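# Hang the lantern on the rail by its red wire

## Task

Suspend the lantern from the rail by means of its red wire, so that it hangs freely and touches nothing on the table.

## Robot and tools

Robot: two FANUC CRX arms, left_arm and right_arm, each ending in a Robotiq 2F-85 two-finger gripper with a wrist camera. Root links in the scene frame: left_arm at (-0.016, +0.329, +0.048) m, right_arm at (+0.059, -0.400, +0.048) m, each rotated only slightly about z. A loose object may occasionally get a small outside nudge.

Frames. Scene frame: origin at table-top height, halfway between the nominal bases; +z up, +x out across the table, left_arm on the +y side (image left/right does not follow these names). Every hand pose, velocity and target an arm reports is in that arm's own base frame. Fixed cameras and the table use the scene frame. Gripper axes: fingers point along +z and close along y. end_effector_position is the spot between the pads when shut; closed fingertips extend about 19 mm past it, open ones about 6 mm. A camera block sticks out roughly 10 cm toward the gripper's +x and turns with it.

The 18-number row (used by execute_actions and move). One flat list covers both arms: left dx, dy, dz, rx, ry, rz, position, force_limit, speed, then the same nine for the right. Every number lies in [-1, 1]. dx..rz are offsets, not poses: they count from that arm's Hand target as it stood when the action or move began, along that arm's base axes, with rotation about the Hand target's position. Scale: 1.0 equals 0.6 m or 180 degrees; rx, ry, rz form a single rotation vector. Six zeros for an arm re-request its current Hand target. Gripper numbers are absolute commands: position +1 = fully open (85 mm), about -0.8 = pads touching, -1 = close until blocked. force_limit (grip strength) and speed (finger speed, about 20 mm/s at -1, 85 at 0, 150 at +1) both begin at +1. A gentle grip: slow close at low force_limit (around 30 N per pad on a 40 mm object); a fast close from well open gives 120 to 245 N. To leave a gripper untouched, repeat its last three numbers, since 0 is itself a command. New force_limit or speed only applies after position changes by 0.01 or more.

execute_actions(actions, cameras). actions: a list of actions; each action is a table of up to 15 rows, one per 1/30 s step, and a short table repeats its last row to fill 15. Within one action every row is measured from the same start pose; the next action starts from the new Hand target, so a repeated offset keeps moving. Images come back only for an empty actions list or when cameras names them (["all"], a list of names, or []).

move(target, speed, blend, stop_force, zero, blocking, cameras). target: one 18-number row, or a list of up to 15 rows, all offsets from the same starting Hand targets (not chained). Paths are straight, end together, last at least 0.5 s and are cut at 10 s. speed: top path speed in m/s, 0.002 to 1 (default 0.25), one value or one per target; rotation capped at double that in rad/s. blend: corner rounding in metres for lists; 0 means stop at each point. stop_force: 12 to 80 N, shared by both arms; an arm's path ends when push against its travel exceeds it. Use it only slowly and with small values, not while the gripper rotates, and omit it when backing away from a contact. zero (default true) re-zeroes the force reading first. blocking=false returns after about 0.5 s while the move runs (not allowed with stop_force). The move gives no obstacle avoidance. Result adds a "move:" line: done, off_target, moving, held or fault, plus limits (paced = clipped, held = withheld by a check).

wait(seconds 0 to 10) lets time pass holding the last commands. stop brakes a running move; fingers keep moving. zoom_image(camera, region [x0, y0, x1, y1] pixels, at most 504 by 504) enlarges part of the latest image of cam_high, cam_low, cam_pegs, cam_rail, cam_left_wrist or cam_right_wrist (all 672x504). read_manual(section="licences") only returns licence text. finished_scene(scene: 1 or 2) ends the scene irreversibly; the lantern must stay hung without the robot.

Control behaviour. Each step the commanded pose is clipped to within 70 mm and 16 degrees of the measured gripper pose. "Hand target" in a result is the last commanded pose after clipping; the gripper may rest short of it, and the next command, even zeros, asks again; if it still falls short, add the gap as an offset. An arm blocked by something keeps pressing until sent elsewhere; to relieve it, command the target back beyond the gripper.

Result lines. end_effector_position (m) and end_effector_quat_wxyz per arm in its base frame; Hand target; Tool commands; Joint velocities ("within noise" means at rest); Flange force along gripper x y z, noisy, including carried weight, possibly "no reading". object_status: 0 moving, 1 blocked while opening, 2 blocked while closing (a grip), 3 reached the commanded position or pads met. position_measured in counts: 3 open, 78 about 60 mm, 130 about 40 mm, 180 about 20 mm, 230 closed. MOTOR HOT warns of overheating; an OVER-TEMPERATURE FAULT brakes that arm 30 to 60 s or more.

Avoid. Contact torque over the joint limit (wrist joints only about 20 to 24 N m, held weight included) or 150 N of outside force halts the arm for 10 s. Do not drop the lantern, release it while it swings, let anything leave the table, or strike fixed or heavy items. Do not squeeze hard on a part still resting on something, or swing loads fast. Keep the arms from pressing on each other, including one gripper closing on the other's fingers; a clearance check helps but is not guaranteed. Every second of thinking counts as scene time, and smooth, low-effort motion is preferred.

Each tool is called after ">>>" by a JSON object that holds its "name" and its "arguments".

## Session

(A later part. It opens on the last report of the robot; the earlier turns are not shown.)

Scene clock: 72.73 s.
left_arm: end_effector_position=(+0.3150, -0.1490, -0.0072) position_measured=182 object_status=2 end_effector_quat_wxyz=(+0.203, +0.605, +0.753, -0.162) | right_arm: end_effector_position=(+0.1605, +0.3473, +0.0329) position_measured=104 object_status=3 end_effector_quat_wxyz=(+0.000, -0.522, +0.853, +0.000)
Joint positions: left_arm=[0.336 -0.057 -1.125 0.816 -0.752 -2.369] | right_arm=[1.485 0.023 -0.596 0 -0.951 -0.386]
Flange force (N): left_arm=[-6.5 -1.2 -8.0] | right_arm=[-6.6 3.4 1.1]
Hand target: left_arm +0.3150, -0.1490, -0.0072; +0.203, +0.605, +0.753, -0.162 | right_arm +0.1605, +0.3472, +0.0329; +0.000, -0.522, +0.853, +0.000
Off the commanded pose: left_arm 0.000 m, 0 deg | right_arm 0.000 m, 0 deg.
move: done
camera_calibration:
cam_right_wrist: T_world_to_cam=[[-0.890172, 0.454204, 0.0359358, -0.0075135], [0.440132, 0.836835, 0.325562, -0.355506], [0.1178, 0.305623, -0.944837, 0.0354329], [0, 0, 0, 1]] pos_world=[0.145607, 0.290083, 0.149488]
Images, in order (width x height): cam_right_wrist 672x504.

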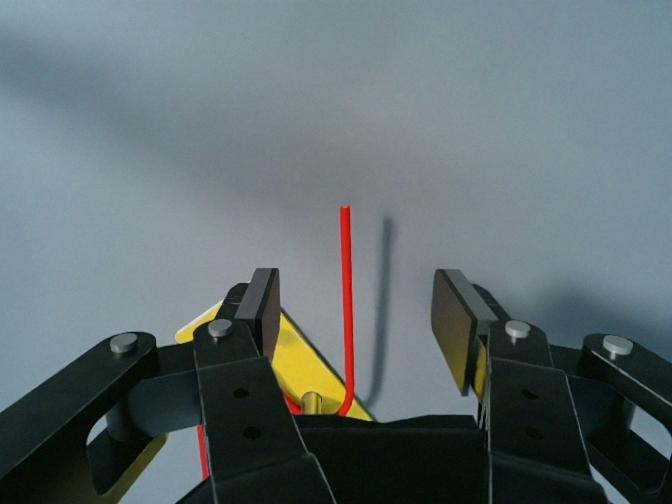

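>>> {"name": "move", "arguments": {"target": [[0,0,0,0,0,0,-1,0,-1,0.005,-0.0025,-0.04,0,0,0,-0.3,-1,-0.8],[0,0,0,0,0,0,-1,0,-1,0.005,-0.0025,-0.079,0,0,0,-0.3,-1,-0.8]], "speed": [0.08,0.02]}}

>>> {"name": "move", "arguments": {"target": [0,0,0,0,0,0,-1,0,-1,0,0,0,0,0,0,-1,0,-1], "cameras": ["cam_right_wrist"]}}

Scene clock: 75.10 s.
left_arm: end_effector_position=(+0.3150, -0.1490, -0.0072) position_measured=182 object_status=2 end_effector_quat_wxyz=(+0.203, +0.605, +0.753, -0.162) | right_arm: end_effector_position=(+0.1635, +0.3457, -0.0145) position_measured=167 object_status=3 end_effector_quat_wxyz=(+0.000, -0.522, +0.853, +0.000)
Joint positions: left_arm=[0.336 -0.057 -1.125 0.816 -0.752 -2.369] | right_arm=[1.476 0.113 -0.642 0 -0.816 -0.377]
Flange force (N): left_arm=[-6.5 -1.3 -7.9] | right_arm=[-5.9 3.3 2.1]
Hand target: left_arm +0.3150, -0.1490, -0.0072; +0.203, +0.605, +0.753, -0.162 | right_arm +0.1635, +0.3457, -0.0145; +0.000, -0.522, +0.853, +0.000
Off the commanded pose: left_arm 0.000 m, 0 deg | right_arm 0.000 m, 0 deg.
move: done

Scene clock: 76.70 s.
left_arm: end_effector_position=(+0.3150, -0.1490, -0.0072) position_measured=182 object_status=2 end_effector_quat_wxyz=(+0.203, +0.605, +0.753, -0.162) | right_arm: end_effector_position=(+0.1635, +0.3457, -0.0145) position_measured=226 object_status=0 end_effector_quat_wxyz=(+0.000, -0.522, +0.853, +0.000)
Joint positions: left_arm=[0.336 -0.057 -1.125 0.816 -0.752 -2.369] | right_arm=[1.476 0.113 -0.642 0 -0.816 -0.377]
Flange force (N): left_arm=[-4.9 0.3 -8.3] | right_arm=[-3.3 5.1 1.3]
Hand target: left_arm +0.3150, -0.1490, -0.0072; +0.203, +0.605, +0.753, -0.162 | right_arm +0.1635, +0.3457, -0.0145; +0.000, -0.522, +0.853, +0.000
Off the commanded pose: left_arm 0.000 m, 0 deg | right_arm 0.000 m, 0 deg.
move: done
camera_calibration:
cam_right_wrist: T_world_to_cam=[[-0.890117, 0.454307, 0.0360197, -0.0025898], [0.440274, 0.836821, 0.325408, -0.340064], [0.117693, 0.30551, -0.944887, -0.00927703], [0, 0, 0, 1]] pos_world=[0.148508, 0.288583, 0.101987]
Images, in order (width x height): cam_right_wrist 672x504.

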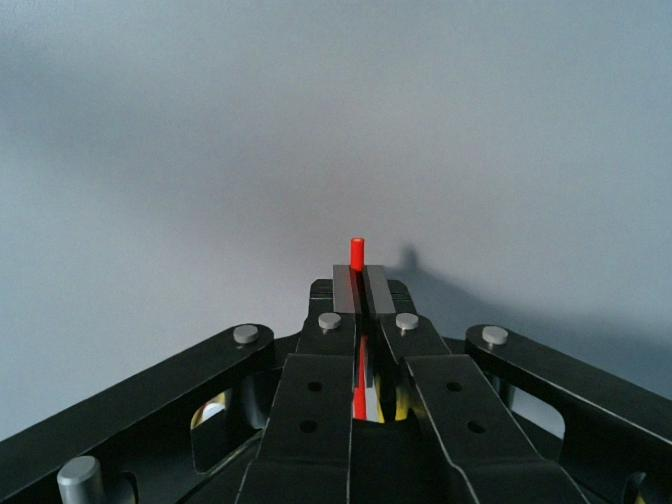

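Gripped. Lift straight up, release left, then move right away.

>>> {"name": "move", "arguments": {"target": [0,0,0,0,0,0,-1,0,-1,0,0,0.25,0,0,0,-1,0,-1], "speed": 0.08, "cameras": ["cam_pegs"]}}

>>> {"name": "move", "arguments": {"target": [[0,0,0,0,0,0,0.3,0,-0.5,0,0,0,0,0,0,-1,0,-1],[0,0.1,0.25,0,0,0,0.3,0,-0.5,0,0,0.5,0,0,0,-1,0,-1]], "speed": 0.2}}

>>> {"name": "move", "arguments": {"target": [[0,0,0,0,0,0,0.3,0,-0.5,0.3,-0.5,0,0,0,-0.2,-1,0,-1],[0,0,0,0,0,0,0.3,0,-0.5,0.4,-1,0,0,0,-0.45,-1,0,-1]], "blend": 0.05, "cameras": ["all"]}}

Scene clock: 79.20 s.
left_arm: end_effector_position=(+0.3150, -0.1490, -0.0072) position_measured=182 object_status=2 end_effector_quat_wxyz=(+0.203, +0.605, +0.753, -0.162) | right_arm: end_effector_position=(+0.1635, +0.3457, +0.1355) position_measured=226 object_status=2 end_effector_quat_wxyz=(+0.000, -0.522, +0.853, +0.000)
Joint positions: left_arm=[0.336 -0.057 -1.125 0.816 -0.752 -2.369] | right_arm=[1.476 -0.111 -0.454 0 -1.227 -0.377]
Flange force (N): left_arm=[-6.2 -3.5 -10.0] | right_arm=[-5.9 2.9 -0.9]
Hand target: left_arm +0.3150, -0.1490, -0.0072; +0.203, +0.605, +0.753, -0.162 | right_arm +0.1635, +0.3457, +0.1355; +0.000, -0.522, +0.853, +0.000
Off the commanded pose: left_arm 0.000 m, 0 deg | right_arm 0.000 m, 0 deg.
move: done
Images, in order (width x height): cam_pegs 672x504.

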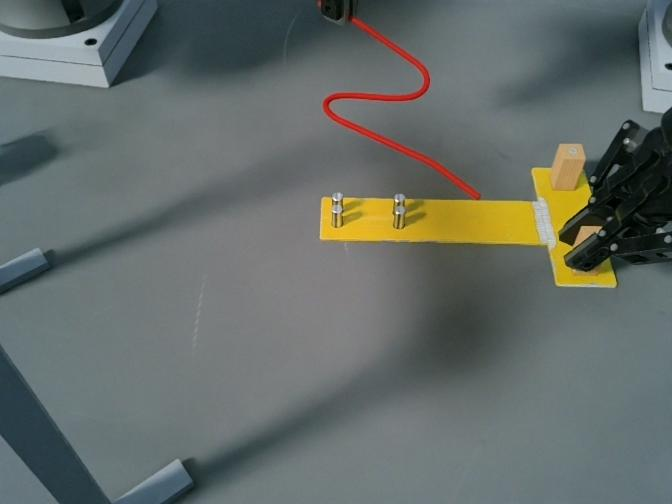

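Scene clock: 82.17 s.
left_arm: end_effector_position=(+0.3150, -0.0890, +0.1427) position_measured=91 object_status=3 end_effector_quat_wxyz=(+0.203, +0.605, +0.753, -0.162) | right_arm: end_effector_position=(+0.1635, +0.3457, +0.4355) position_measured=226 object_status=2 end_effector_quat_wxyz=(+0.000, -0.522, +0.853, +0.000)
Joint positions: left_arm=[0.632 -0.35 -0.862 0.494 -1.319 -2.175] | right_arm=[1.476 -0.102 0.267 0 -1.939 -0.377]
Flange force (N): left_arm=[-1.4 -3.4 0.3] | right_arm=[-5.4 3.3 -5.1]
Hand target: left_arm +0.3150, -0.0890, +0.1428; +0.203, +0.605, +0.753, -0.162 | right_arm +0.1635, +0.3457, +0.4355; +0.000, -0.522, +0.853, +0.000
Off the commanded pose: left_arm 0.000 m, 0 deg | right_arm 0.000 m, 0 deg.
move: done

Scene clock: 85.63 s.
left_arm: end_effector_position=(+0.3150, -0.0890, +0.1428) position_measured=91 object_status=3 end_effector_quat_wxyz=(+0.203, +0.605, +0.753, -0.162) | right_arm: end_effector_position=(+0.4035, -0.2542, +0.4355) position_measured=226 object_status=2 end_effector_quat_wxyz=(+0.000, +0.157, +0.988, +0.000)
Joint positions: left_arm=[0.632 -0.35 -0.862 0.494 -1.319 -2.175] | right_arm=[-0.286 0.143 0.517 0 -1.944 -0.028]
Flange force (N): left_arm=[-0.9 -3.1 0.3] | right_arm=[-9.0 0.0 -6.4]
Hand target: left_arm +0.3150, -0.0890, +0.1428; +0.203, +0.605, +0.753, -0.162 | right_arm +0.4035, -0.2543, +0.4355; +0.000, +0.157, +0.988, +0.000
Off the commanded pose: left_arm 0.000 m, 0 deg | right_arm 0.000 m, 0 deg.
move: done
camera_calibration:
cam_left_wrist: T_world_to_cam=[[0.975439, 0.219864, 0.0133347, -0.289091], [0.133582, -0.638608, 0.757849, -0.188939], [0.175139, -0.737455, -0.652293, 0.103035], [0, 0, 0, 1]] pos_world=[0.289184, 0.0188865, 0.214251]
cam_right_wrist: T_world_to_cam=[[0.309454, 0.95023, 0.0360739, 0.109507], [0.89537, -0.303944, 0.325469, -0.563839], [0.320235, -0.0684181, -0.944864, 0.394157], [0, 0, 0, 1]] pos_world=[0.344734, -0.248465, 0.551987]

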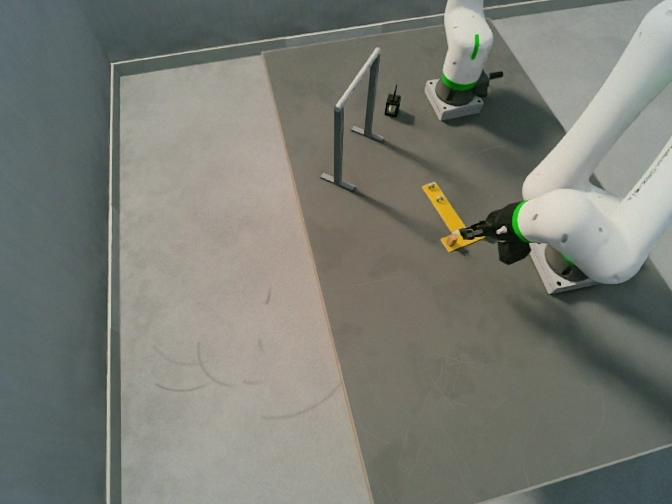

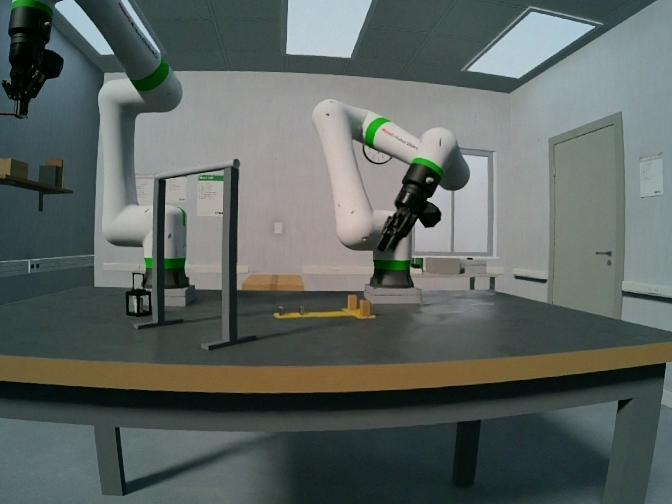

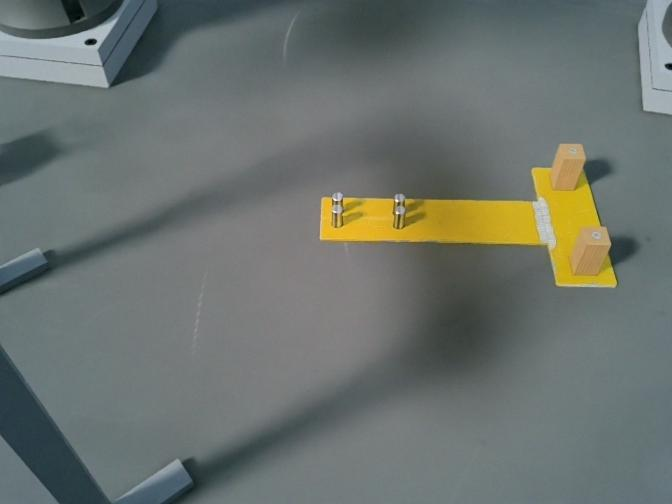

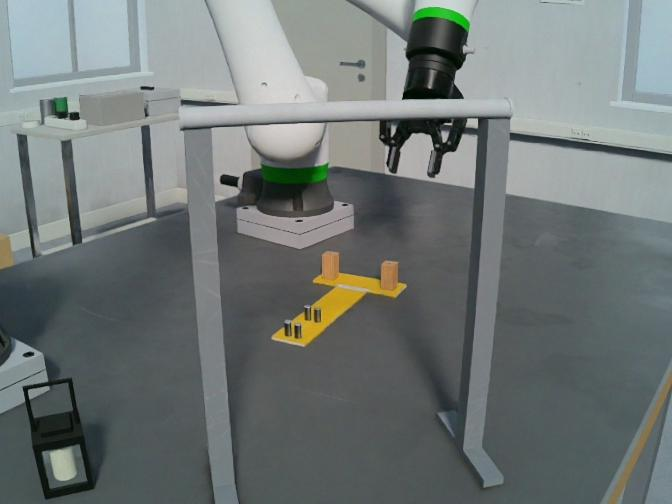

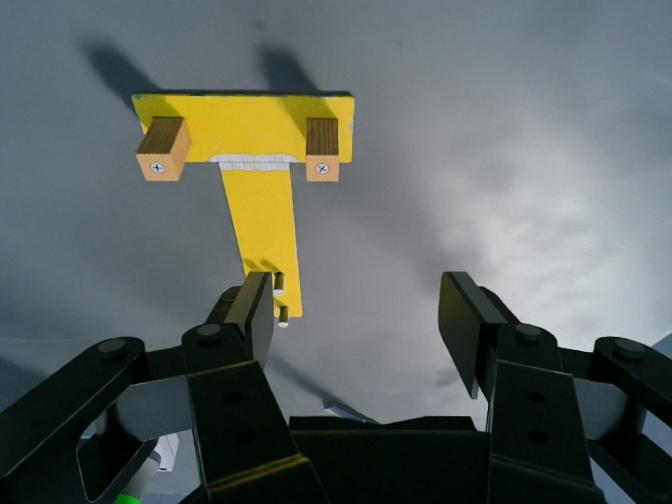

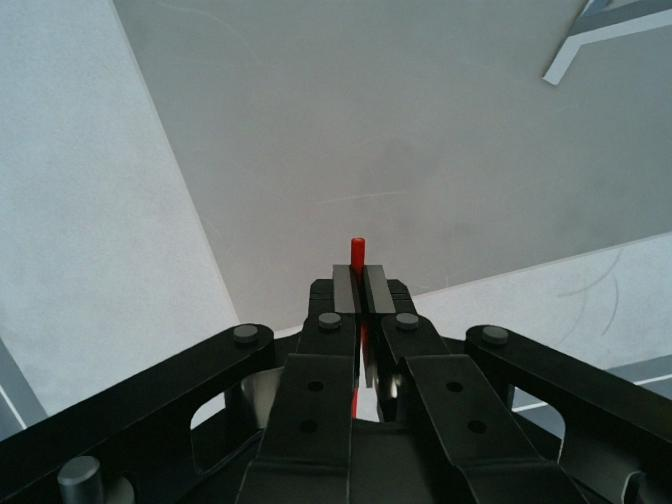

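>>> {"name": "move", "arguments": {"target": [[-0.1,-0.05,0.38,0.05,-0.012,-0.09,0.3,0,-0.5,0,0,0,0,0,0,-1,0,-1],[-0.12,-0.4,0.38,0.168,-0.042,-0.289,0.3,0,-0.5,0,0,0,0,0,0,-1,0,-1],[-0.025,-0.95,0.16,0.168,-0.042,-0.289,0.3,0,-0.5,0,0,0,0,0,0,-1,0,-1]], "blend": 0.04, "cameras": ["cam_left_wrist","cam_rail"]}}

Scene clock: 90.57 s.
left_arm: end_effector_position=(+0.3000, -0.6590, +0.2388) position_measured=91 object_status=3 end_effector_quat_wxyz=(+0.000, +0.910, +0.416, +0.000) | right_arm: end_effector_position=(+0.4035, -0.2543, +0.4355) position_measured=226 object_status=2 end_effector_quat_wxyz=(+0.000, +0.157, +0.988, +0.000)
Joint positions: left_arm=[-0.963 0.783 0.959 0 -1.748 -1.321] | right_arm=[-0.286 0.143 0.517 0 -1.944 -0.028]
Flange force (N): left_arm=no reading | right_arm=[-9.8 -0.4 -7.7]
Hand target: left_arm +0.3000, -0.6590, +0.2388; +0.000, +0.910, +0.416, +0.000 | right_arm +0.4035, -0.2543, +0.4355; +0.000, +0.157, +0.988, +0.000
Off the commanded pose: left_arm 0.000 m, 0 deg | right_arm 0.000 m, 0 deg.
move: done
camera_calibration:
cam_left_wrist: T_world_to_cam=[[0.754918, -0.655701, 0.0124325, -0.660974], [-0.622371, -0.710311, 0.328805, -0.341742], [-0.206767, -0.255958, -0.944316, 0.249585], [0, 0, 0, 1]] pos_world=[0.337896, -0.612261, 0.356271]
Images, in order (width x height): cam_rail 672x504, cam_left_wrist 672x504.

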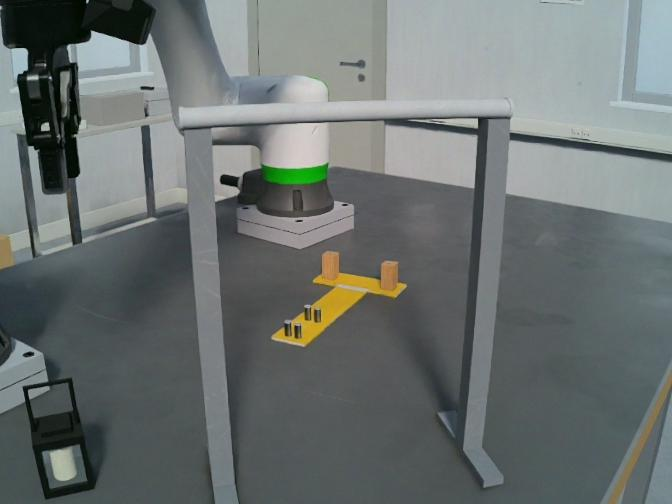

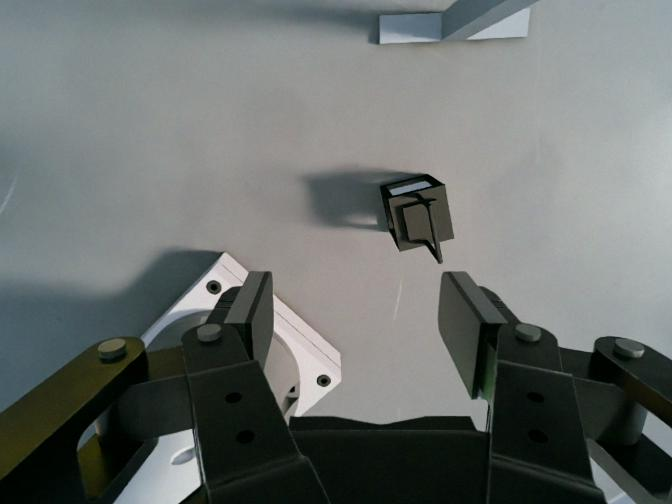

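>>> {"name": "move", "arguments": {"target": [0.062,-0.1,-0.1,0,0,0.055,0.3,0,-0.5,0,0,0,0,0,0,-1,0,-1], "speed": 0.12, "cameras": ["cam_left_wrist"]}}

Scene clock: 92.40 s.
left_arm: end_effector_position=(+0.3370, -0.7185, +0.1786) position_measured=91 object_status=3 end_effector_quat_wxyz=(+0.002, +0.870, +0.493, +0.000) | right_arm: end_effector_position=(+0.4035, -0.2543, +0.4355) position_measured=226 object_status=2 end_effector_quat_wxyz=(+0.000, +0.157, +0.988, +0.000)
Joint positions: left_arm=[-0.967 1.161 1.5 0.001 -1.906 -1.144] | right_arm=[-0.286 0.143 0.517 0 -1.944 -0.028]
Flange force (N): left_arm=no reading | right_arm=[-10.0 -0.4 -7.4]
Hand target: left_arm +0.3372, -0.7190, +0.1788; +0.000, +0.870, +0.492, +0.000 | right_arm +0.4035, -0.2543, +0.4355; +0.000, +0.157, +0.988, +0.000
Off the commanded pose: left_arm 0.001 m, 0 deg | right_arm 0.000 m, 0 deg.
move: done
camera_calibration:
cam_left_wrist: T_world_to_cam=[[0.856389, -0.516089, 0.0158092, -0.661686], [-0.491525, -0.805486, 0.331051, -0.454125], [-0.158118, -0.291279, -0.94348, 0.143187], [0, 0, 0, 1]] pos_world=[0.366087, -0.665573, 0.295893]
Images, in order (width x height): cam_left_wrist 672x504.

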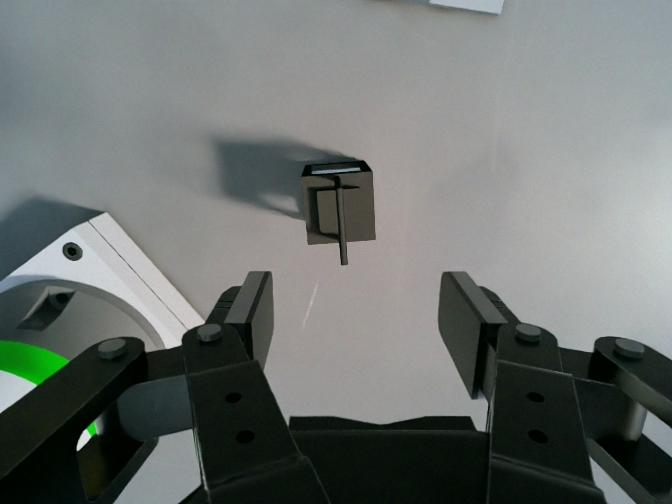

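>>> {"name": "move", "arguments": {"target": [[0.003,-0.003,-0.1,0,0,0.022,0.3,0,-0.5,0,0,0,0,0,0,-1,0,-1],[0.003,-0.003,-0.172,0,0,0.022,0.3,0,-0.5,0,0,0,0,0,0,-1,0,-1]], "speed": [0.1,0.04], "cameras": ["cam_left_wrist","cam_rail"]}}

Scene clock: 94.93 s.
left_arm: end_effector_position=(+0.3390, -0.7208, +0.0756) position_measured=91 object_status=3 end_effector_quat_wxyz=(+0.000, +0.853, +0.522, +0.000) | right_arm: end_effector_position=(+0.4035, -0.2543, +0.4355) position_measured=226 object_status=2 end_effector_quat_wxyz=(+0.000, +0.157, +0.988, +0.000)
Joint positions: left_arm=[-0.967 1.052 1.051 0 -1.571 -1.075] | right_arm=[-0.286 0.143 0.517 0 -1.944 -0.028]
Flange force (N): left_arm=no reading | right_arm=[-10.2 -0.1 -7.2]
Hand target: left_arm +0.3390, -0.7208, +0.0756; +0.000, +0.853, +0.522, +0.000 | right_arm +0.4035, -0.2543, +0.4355; +0.000, +0.157, +0.988, +0.000
Off the commanded pose: left_arm 0.000 m, 0 deg | right_arm 0.000 m, 0 deg.
move: done
camera_calibration:
cam_left_wrist: T_world_to_cam=[[0.890014, -0.455765, 0.0123945, -0.630642], [-0.434089, -0.838745, 0.328746, -0.464135], [-0.139435, -0.297969, -0.944337, 0.0345977], [0, 0, 0, 1]] pos_world=[0.364628, -0.666406, 0.193071]
Images, in order (width x height): cam_rail 672x504, cam_left_wrist 672x504.

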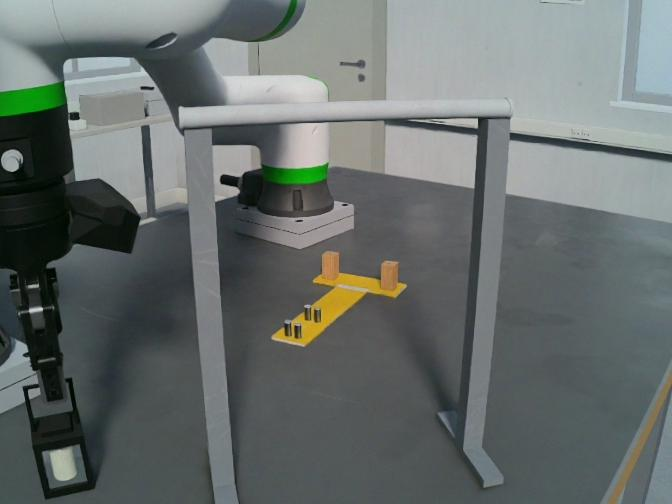

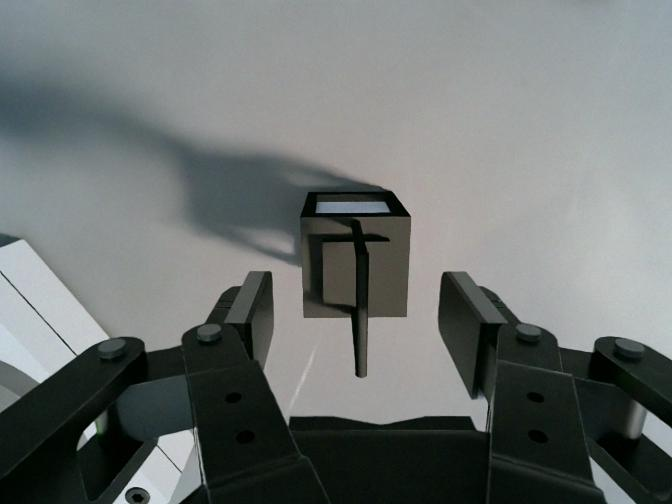

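>>> {"name": "move", "arguments": {"target": [0.004,0.008,0,0,0,0,0.3,0,-0.5,0,0,0,0,0,0,-1,0,-1], "speed": 0.05}}

>>> {"name": "move", "arguments": {"target": [0,0,0,0,0,0,-1,0,-1,0,0,0,0,0,0,-1,0,-1], "cameras": ["cam_left_wrist","cam_rail"]}}

Scene clock: 95.83 s.
left_arm: end_effector_position=(+0.3414, -0.7160, +0.0755) position_measured=91 object_status=3 end_effector_quat_wxyz=(+0.000, +0.853, +0.522, +0.000) | right_arm: end_effector_position=(+0.4035, -0.2543, +0.4355) position_measured=226 object_status=2 end_effector_quat_wxyz=(+0.000, +0.157, +0.988, +0.000)
Joint positions: left_arm=[-0.961 1.036 1.022 0 -1.557 -1.081] | right_arm=[-0.286 0.143 0.517 0 -1.944 -0.028]
Flange force (N): left_arm=no reading | right_arm=[-9.1 0.1 -7.0]
Hand target: left_arm +0.3414, -0.7160, +0.0756; +0.000, +0.853, +0.522, +0.000 | right_arm +0.4035, -0.2543, +0.4355; +0.000, +0.157, +0.988, +0.000
Off the commanded pose: left_arm 0.000 m, 0 deg | right_arm 0.000 m, 0 deg.
move: done

Scene clock: 98.93 s.
left_arm: end_effector_position=(+0.3414, -0.7160, +0.0756) position_measured=229 object_status=0 end_effector_quat_wxyz=(+0.000, +0.853, +0.522, +0.000) | right_arm: end_effector_position=(+0.4035, -0.2543, +0.4355) position_measured=226 object_status=2 end_effector_quat_wxyz=(+0.000, +0.157, +0.988, +0.000)
Joint positions: left_arm=[-0.961 1.036 1.022 0 -1.557 -1.081] | right_arm=[-0.286 0.143 0.517 0 -1.944 -0.028]
Flange force (N): left_arm=no reading | right_arm=[-9.9 -0.2 -7.0]
Hand target: left_arm +0.3414, -0.7160, +0.0756; +0.000, +0.853, +0.522, +0.000 | right_arm +0.4035, -0.2543, +0.4355; +0.000, +0.157, +0.988, +0.000
Off the commanded pose: left_arm 0.000 m, 0 deg | right_arm 0.000 m, 0 deg.
move: done
camera_calibration:
cam_left_wrist: T_world_to_cam=[[0.89002, -0.455752, 0.0124376, -0.630592], [-0.434078, -0.83872, 0.328825, -0.459069], [-0.139431, -0.29806, -0.944309, 0.0362957], [0, 0, 0, 1]] pos_world=[0.367028, -0.661606, 0.193071]
Images, in order (width x height): cam_rail 672x504, cam_left_wrist 672x504.

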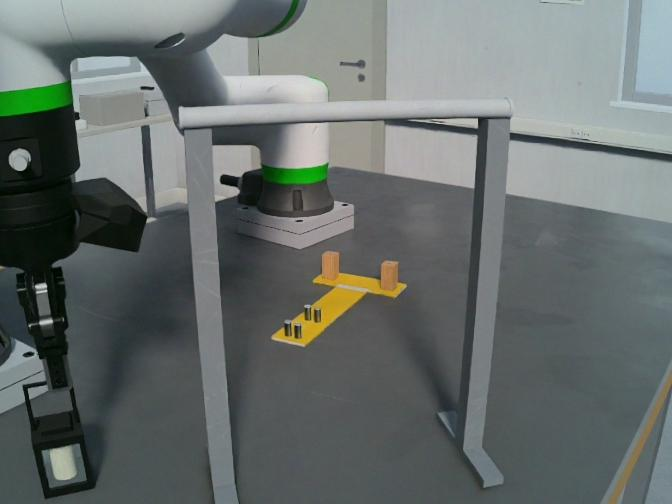

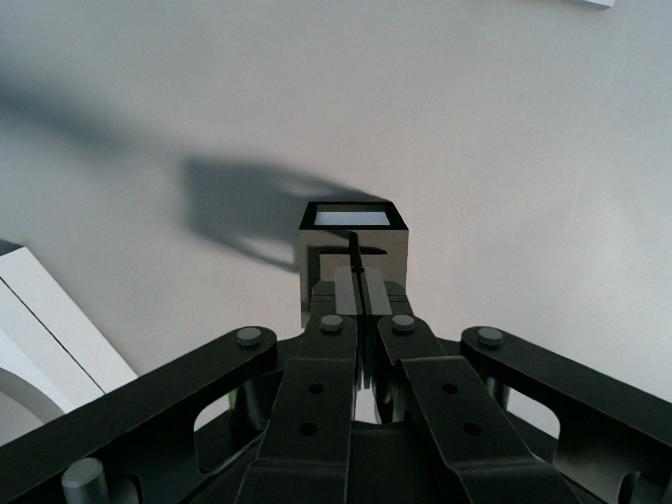

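>>> {"name": "move", "arguments": {"target": [[0,0,0.083,0,0,0,-1,0,-1,0,0,0,0,0,0,-1,0,-1],[-0.119,0.26,0.083,0,0,-0.05,-1,0,-1,0,0,0,0,0,0,-1,0,-1],[-0.002,0.493,0.083,0,0,-0.17,-1,0,-1,0,0,0,0,0,0,-1,0,-1],[0.1835,0.539,0.083,0,0,-0.1706,-1,0,-1,0,0,0,0,0,0,-1,0,-1]], "speed": [0.06,0.15,0.15,0.12], "blend": [0.01,0.04,0.03,0], "cameras": ["cam_rail","cam_high"]}}

>>> {"name": "move", "arguments": {"target": [0,0,-0.085,0,0,0,-1,0,-1,0,0,0,0,0,0,-1,0,-1], "speed": 0.025, "stop_force": 12, "cameras": ["cam_rail","cam_low","cam_pegs"]}}

Scene clock: 104.43 s.
left_arm: end_effector_position=(+0.4515, -0.3926, +0.1254) position_measured=229 object_status=2 end_effector_quat_wxyz=(+0.000, +0.961, +0.278, +0.000) | right_arm: end_effector_position=(+0.4035, -0.2543, +0.4355) position_measured=226 object_status=2 end_effector_quat_wxyz=(+0.000, +0.157, +0.988, +0.000)
Joint positions: left_arm=[-0.497 0.431 0.149 -0.001 -1.289 -2.081] | right_arm=[-0.286 0.143 0.517 0 -1.944 -0.028]
Flange force (N): left_arm=[-1.3 -3.5 1.7] | right_arm=[-9.6 -0.4 -7.5]
Hand target: left_arm +0.4515, -0.3926, +0.1254; +0.000, +0.961, +0.278, +0.000 | right_arm +0.4035, -0.2543, +0.4355; +0.000, +0.157, +0.988, +0.000
Off the commanded pose: left_arm 0.000 m, 0 deg | right_arm 0.000 m, 0 deg.
move: done
Images, in order (width x height): cam_high 672x504, cam_rail 672x504.

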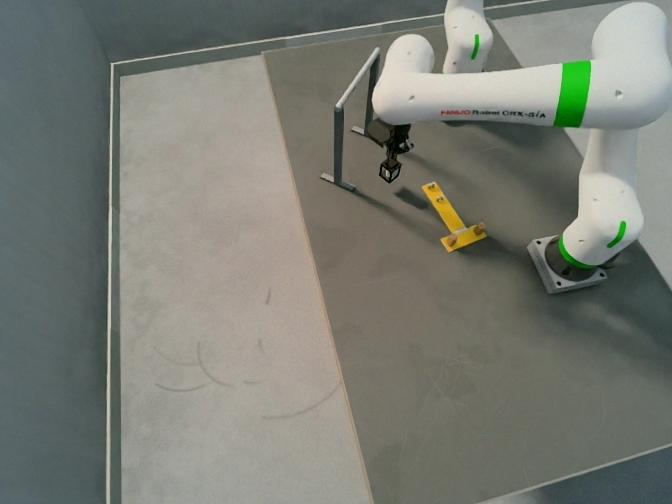

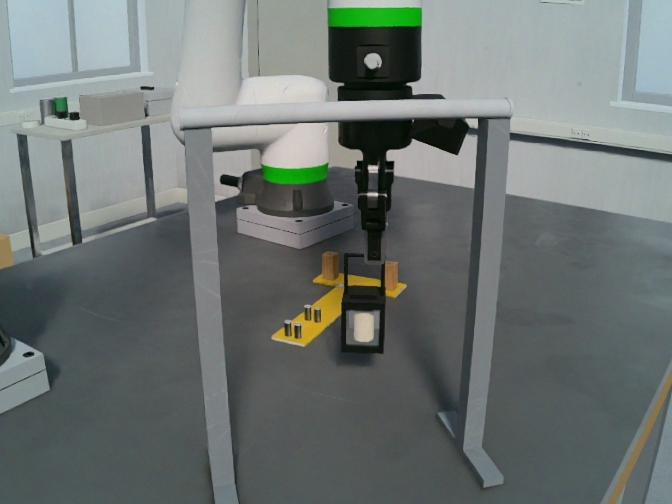

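Scene clock: 107.17 s.
left_arm: end_effector_position=(+0.4515, -0.3926, +0.0744) position_measured=229 object_status=2 end_effector_quat_wxyz=(+0.000, +0.961, +0.278, +0.000) | right_arm: end_effector_position=(+0.4035, -0.2543, +0.4355) position_measured=226 object_status=2 end_effector_quat_wxyz=(+0.000, +0.157, +0.988, +0.000)
Joint positions: left_arm=[-0.497 0.472 0.083 -0.001 -1.182 -2.081] | right_arm=[-0.286 0.143 0.517 0 -1.944 -0.028]
Flange force (N): left_arm=[-1.9 -3.2 1.5] | right_arm=[-9.9 -0.5 -7.3]
Hand target: left_arm +0.4515, -0.3926, +0.0744; +0.000, +0.961, +0.278, +0.000 | right_arm +0.4035, -0.2543, +0.4355; +0.000, +0.157, +0.988, +0.000
Off the commanded pose: left_arm 0.000 m, 0 deg | right_arm 0.000 m, 0 deg.
move: done
Images, in order (width x height): cam_low 672x504, cam_pegs 672x504, cam_rail 672x504.

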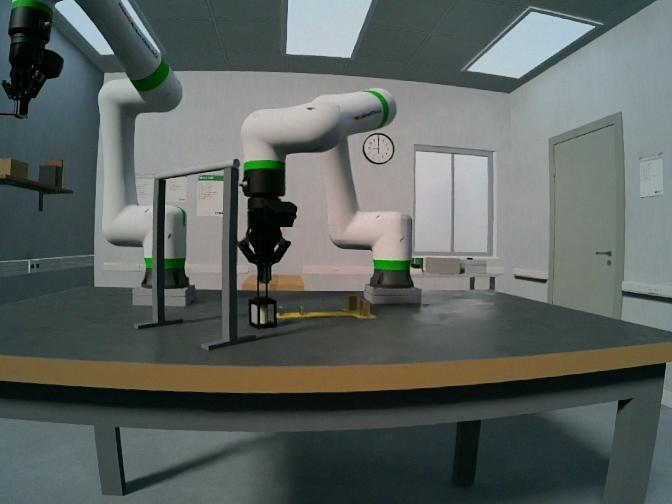

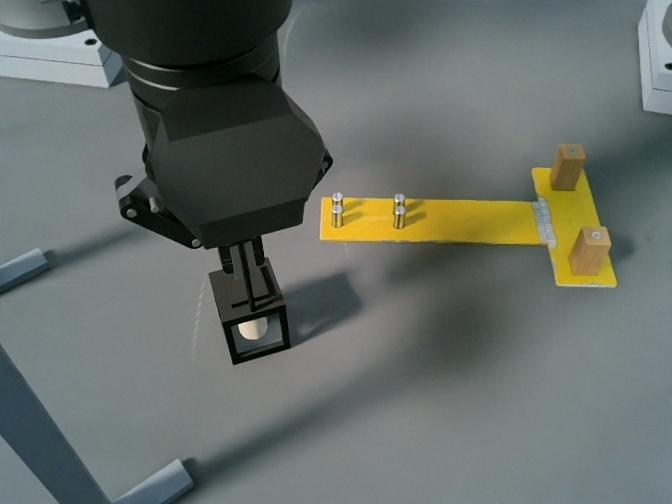

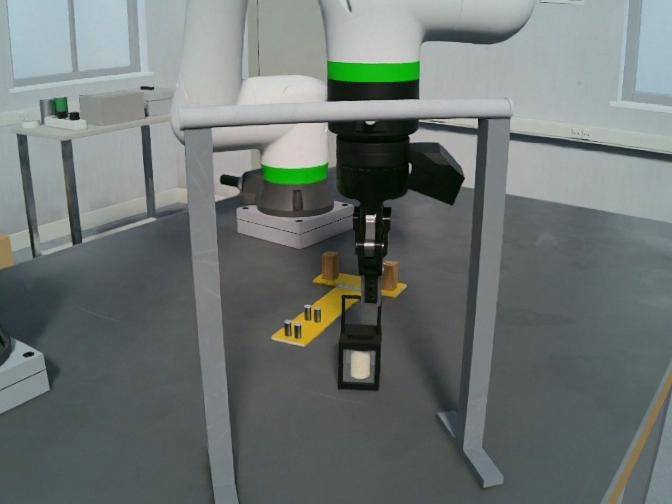

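>>> {"name": "move", "arguments": {"target": [[0,0,0.001,0,0,0,0.3,0,-1,0,0,0,0,0,0,-1,0,-1],[0,0,0.14,0,0,0,0.3,0,-1,0,0,0,0,0,0,-1,0,-1],[-0.25,0.5,0.34,0,0,0,0.3,0,-1,0,0,0,0,0,0,-1,0,-1],[-0.35,0.95,0.49,0,0,0,0.3,0,-1,0,0,0,0,0,0,-1,0,-1]], "speed": [0.05,0.08,0.25,0.3], "blend": [0,0.01,0.05,0], "cameras": ["cam_rail","cam_low"]}}

>>> {"name": "move", "arguments": {"target": [0,0,0,0,0,0,0.3,0,-1,-0.05,0.75,0.02,0.359,-0.3575,-0.1494,-1,0,-1]}}

>>> {"name": "move", "arguments": {"target": [0,0,0,0,0,0,0.3,0,-1,-0.1,0.5,-0.28,0,0,0,-1,0,-1], "speed": 0.2, "cameras": ["all"]}}

Scene clock: 114.37 s.
left_arm: end_effector_position=(+0.2415, +0.1774, +0.3684) position_measured=91 object_status=3 end_effector_quat_wxyz=(+0.000, +0.961, +0.278, +0.000) | right_arm: end_effector_position=(+0.4035, -0.2543, +0.4355) position_measured=226 object_status=2 end_effector_quat_wxyz=(+0.000, +0.157, +0.988, +0.000)
Joint positions: left_arm=[1.082 -0.362 -0.098 -0.001 -1.835 -3.66] | right_arm=[-0.286 0.143 0.517 0 -1.944 -0.028]
Flange force (N): left_arm=[-3.5 1.9 3.1] | right_arm=[-9.8 0.0 -7.5]
Hand target: left_arm +0.2415, +0.1774, +0.3684; +0.000, +0.961, +0.278, +0.000 | right_arm +0.4035, -0.2543, +0.4355; +0.000, +0.157, +0.988, +0.000
Off the commanded pose: left_arm 0.000 m, 0 deg | right_arm 0.000 m, 0 deg.
move: done
Images, in order (width x height): cam_low 672x504, cam_rail 672x504.

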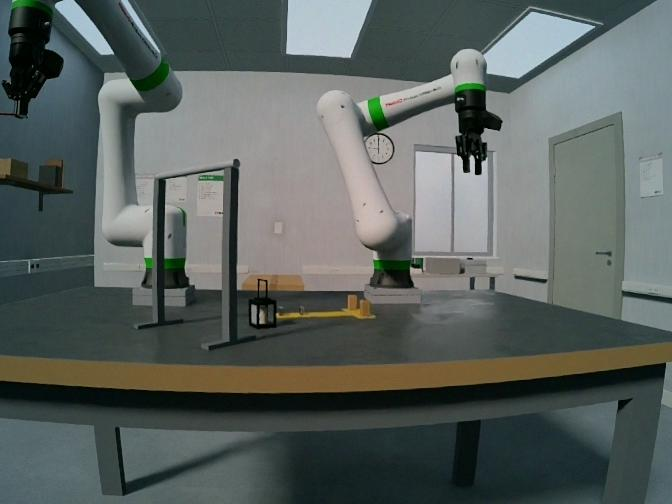

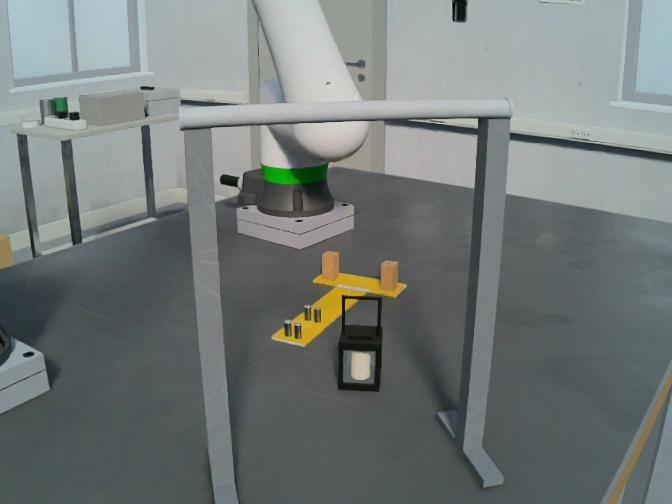

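Scene clock: 119.37 s.
left_arm: end_effector_position=(+0.2415, +0.1774, +0.3684) position_measured=91 object_status=3 end_effector_quat_wxyz=(+0.000, +0.961, +0.278, +0.000) | right_arm: end_effector_position=(+0.3743, +0.1955, +0.4470) position_measured=226 object_status=2 end_effector_quat_wxyz=(+0.419, +0.253, +0.592, +0.640)
Joint positions: left_arm=[1.082 -0.362 -0.097 -0.001 -1.835 -3.66] | right_arm=[0.373 -0.928 -0.72 -1.419 -0.213 -0.015]
Flange force (N): left_arm=[-2.3 0.9 2.4] | right_arm=no reading
Hand target: left_arm +0.2415, +0.1774, +0.3684; +0.000, +0.961, +0.278, +0.000 | right_arm +0.3735, +0.1957, +0.4475; +0.415, +0.312, +0.634, +0.573
Off the commanded pose: left_arm 0.000 m, 0 deg | right_arm 0.001 m, 11 deg.
move: off_target (right_arm)

Scene clock: 122.70 s.
left_arm: end_effector_position=(+0.2415, +0.1774, +0.3684) position_measured=91 object_status=3 end_effector_quat_wxyz=(+0.000, +0.961, +0.278, +0.000) | right_arm: end_effector_position=(+0.3141, +0.4952, +0.2794) position_measured=226 object_status=2 end_effector_quat_wxyz=(+0.351, +0.232, +0.658, +0.625)
Joint positions: left_arm=[1.082 -0.362 -0.097 -0.001 -1.835 -3.66] | right_arm=[0.862 -0.031 -0.935 -3.318 -0.938 1.852]
Flange force (N): left_arm=[-1.6 2.2 2.9] | right_arm=[10.3 -1.7 4.5]
Hand target: left_arm +0.2415, +0.1774, +0.3684; +0.000, +0.961, +0.278, +0.000 | right_arm +0.3135, +0.4957, +0.2795; +0.415, +0.312, +0.634, +0.573
Off the commanded pose: left_arm 0.000 m, 0 deg | right_arm 0.001 m, 13 deg.
joint sent to its limit (right arm) — joint 4 (forearm roll), lower limit. The joint targets are off in orientation, not in position.
move: off_target (right_arm); limits=paced
camera_calibration:
cam_left_wrist: T_world_to_cam=[[0.532435, -0.84638, 0.012387, 0.0175282], [-0.801541, -0.499416, 0.32881, 0.179176], [-0.272112, -0.184998, -0.944315, 0.577035], [0, 0, 0, 1]] pos_world=[0.291302, 0.211069, 0.485771]
cam_right_wrist: T_world_to_cam=[[-0.159594, 0.0872604, 0.983319, -0.259329], [0.368675, -0.918746, 0.141367, 0.316094], [0.915756, 0.385086, 0.114456, -0.381014], [0, 0, 0, 1]] pos_world=[0.190992, 0.459763, 0.253927]

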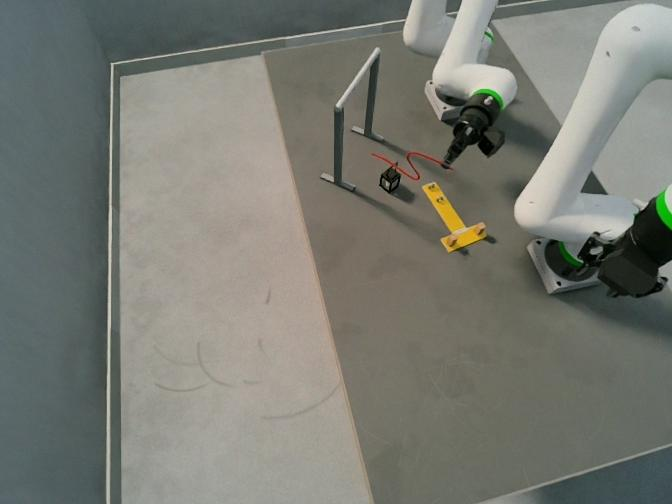

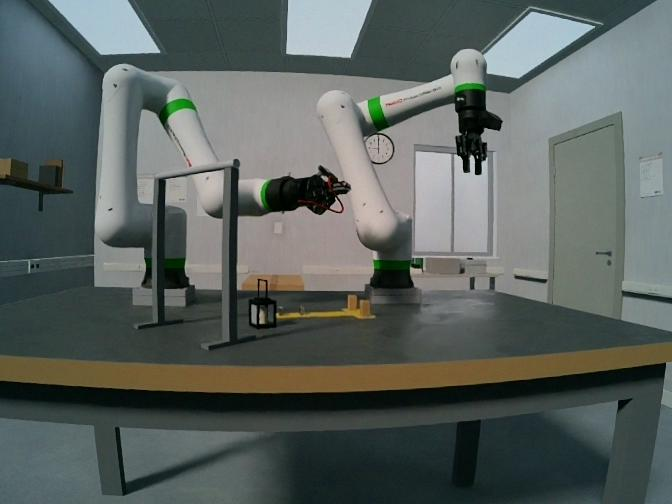

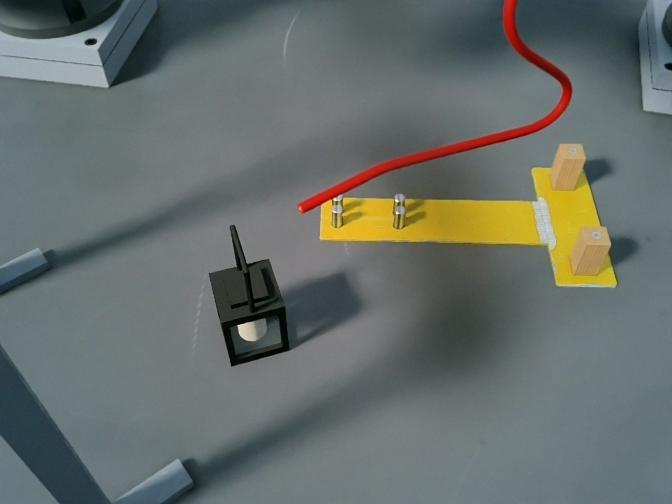

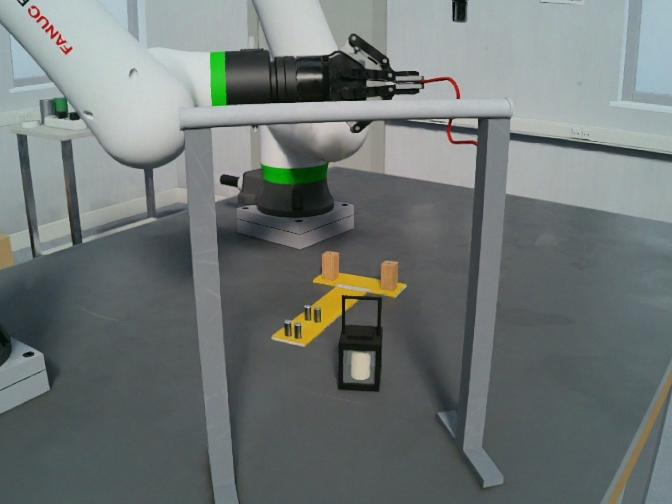

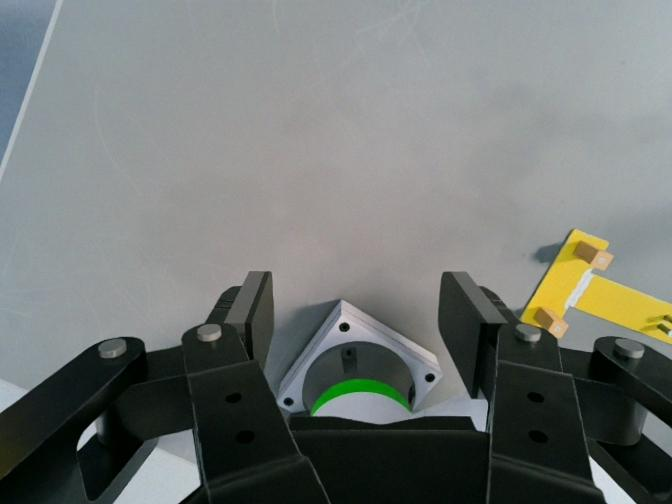

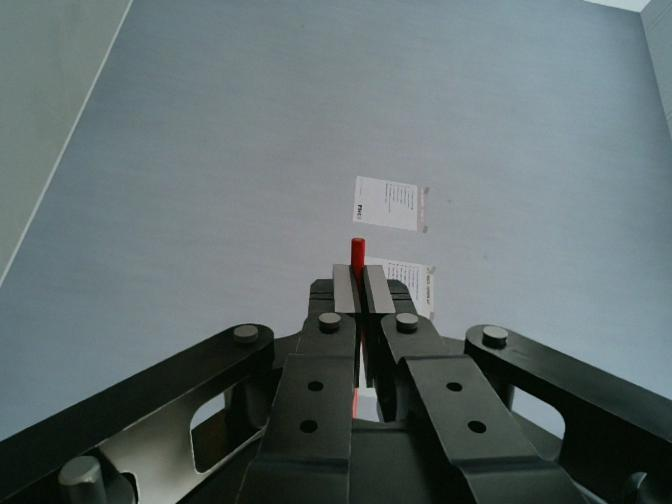

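>>> {"name": "move", "arguments": {"target": [[0,0,0,0,0,0,0.3,0,-1,-0.1417,-0.087,-0.183,0.0036,-0.0071,0.075,-1,0,-1]], "speed": 0.15, "cameras": ["cam_low","cam_pegs","cam_rail"]}}

Scene clock: 124.67 s.
left_arm: end_effector_position=(+0.2415, +0.1774, +0.3684) position_measured=91 object_status=3 end_effector_quat_wxyz=(+0.000, +0.961, +0.278, +0.000) | right_arm: end_effector_position=(+0.2291, +0.4430, +0.1696) position_measured=226 object_status=2 end_effector_quat_wxyz=(+0.335, +0.215, +0.663, +0.633)
Joint positions: left_arm=[1.082 -0.362 -0.097 -0.001 -1.835 -3.66] | right_arm=[0.945 0.244 -1.177 -3.318 -1.45 1.771]
Flange force (N): left_arm=[-2.4 2.3 2.5] | right_arm=[11.9 -5.2 1.1]
Hand target: left_arm +0.2415, +0.1774, +0.3684; +0.000, +0.961, +0.278, +0.000 | right_arm +0.2284, +0.4435, +0.1697; +0.350, +0.231, +0.658, +0.625
Off the commanded pose: left_arm 0.000 m, 0 deg | right_arm 0.001 m, 3 deg.
joint sent to its limit (right arm) — joint 4 (forearm roll), lower limit. The joint targets are off in orientation, not in position.
move: off_target (right_arm)
Images, in order (width x height): cam_low 672x504, cam_pegs 672x504, cam_rail 672x504.

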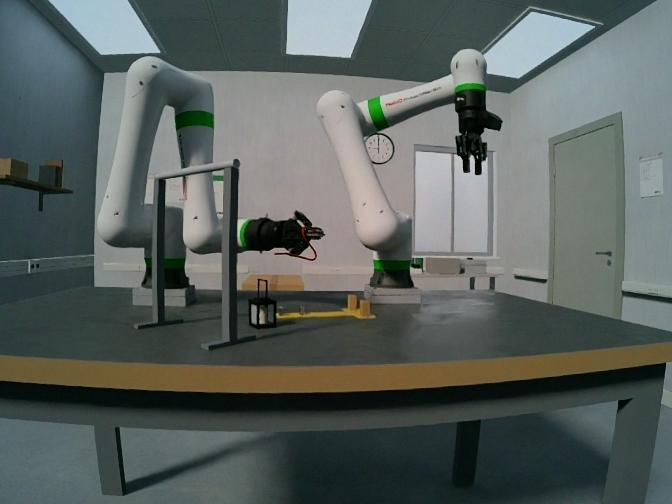

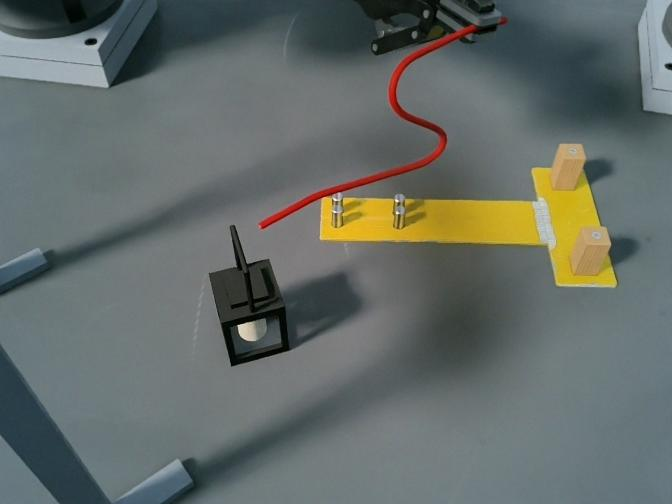

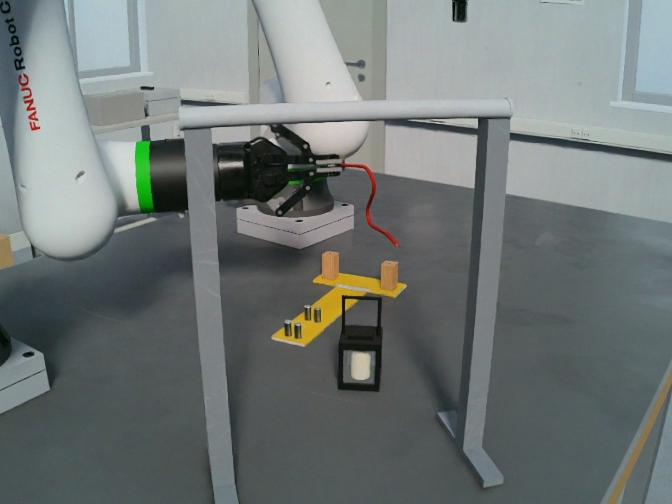

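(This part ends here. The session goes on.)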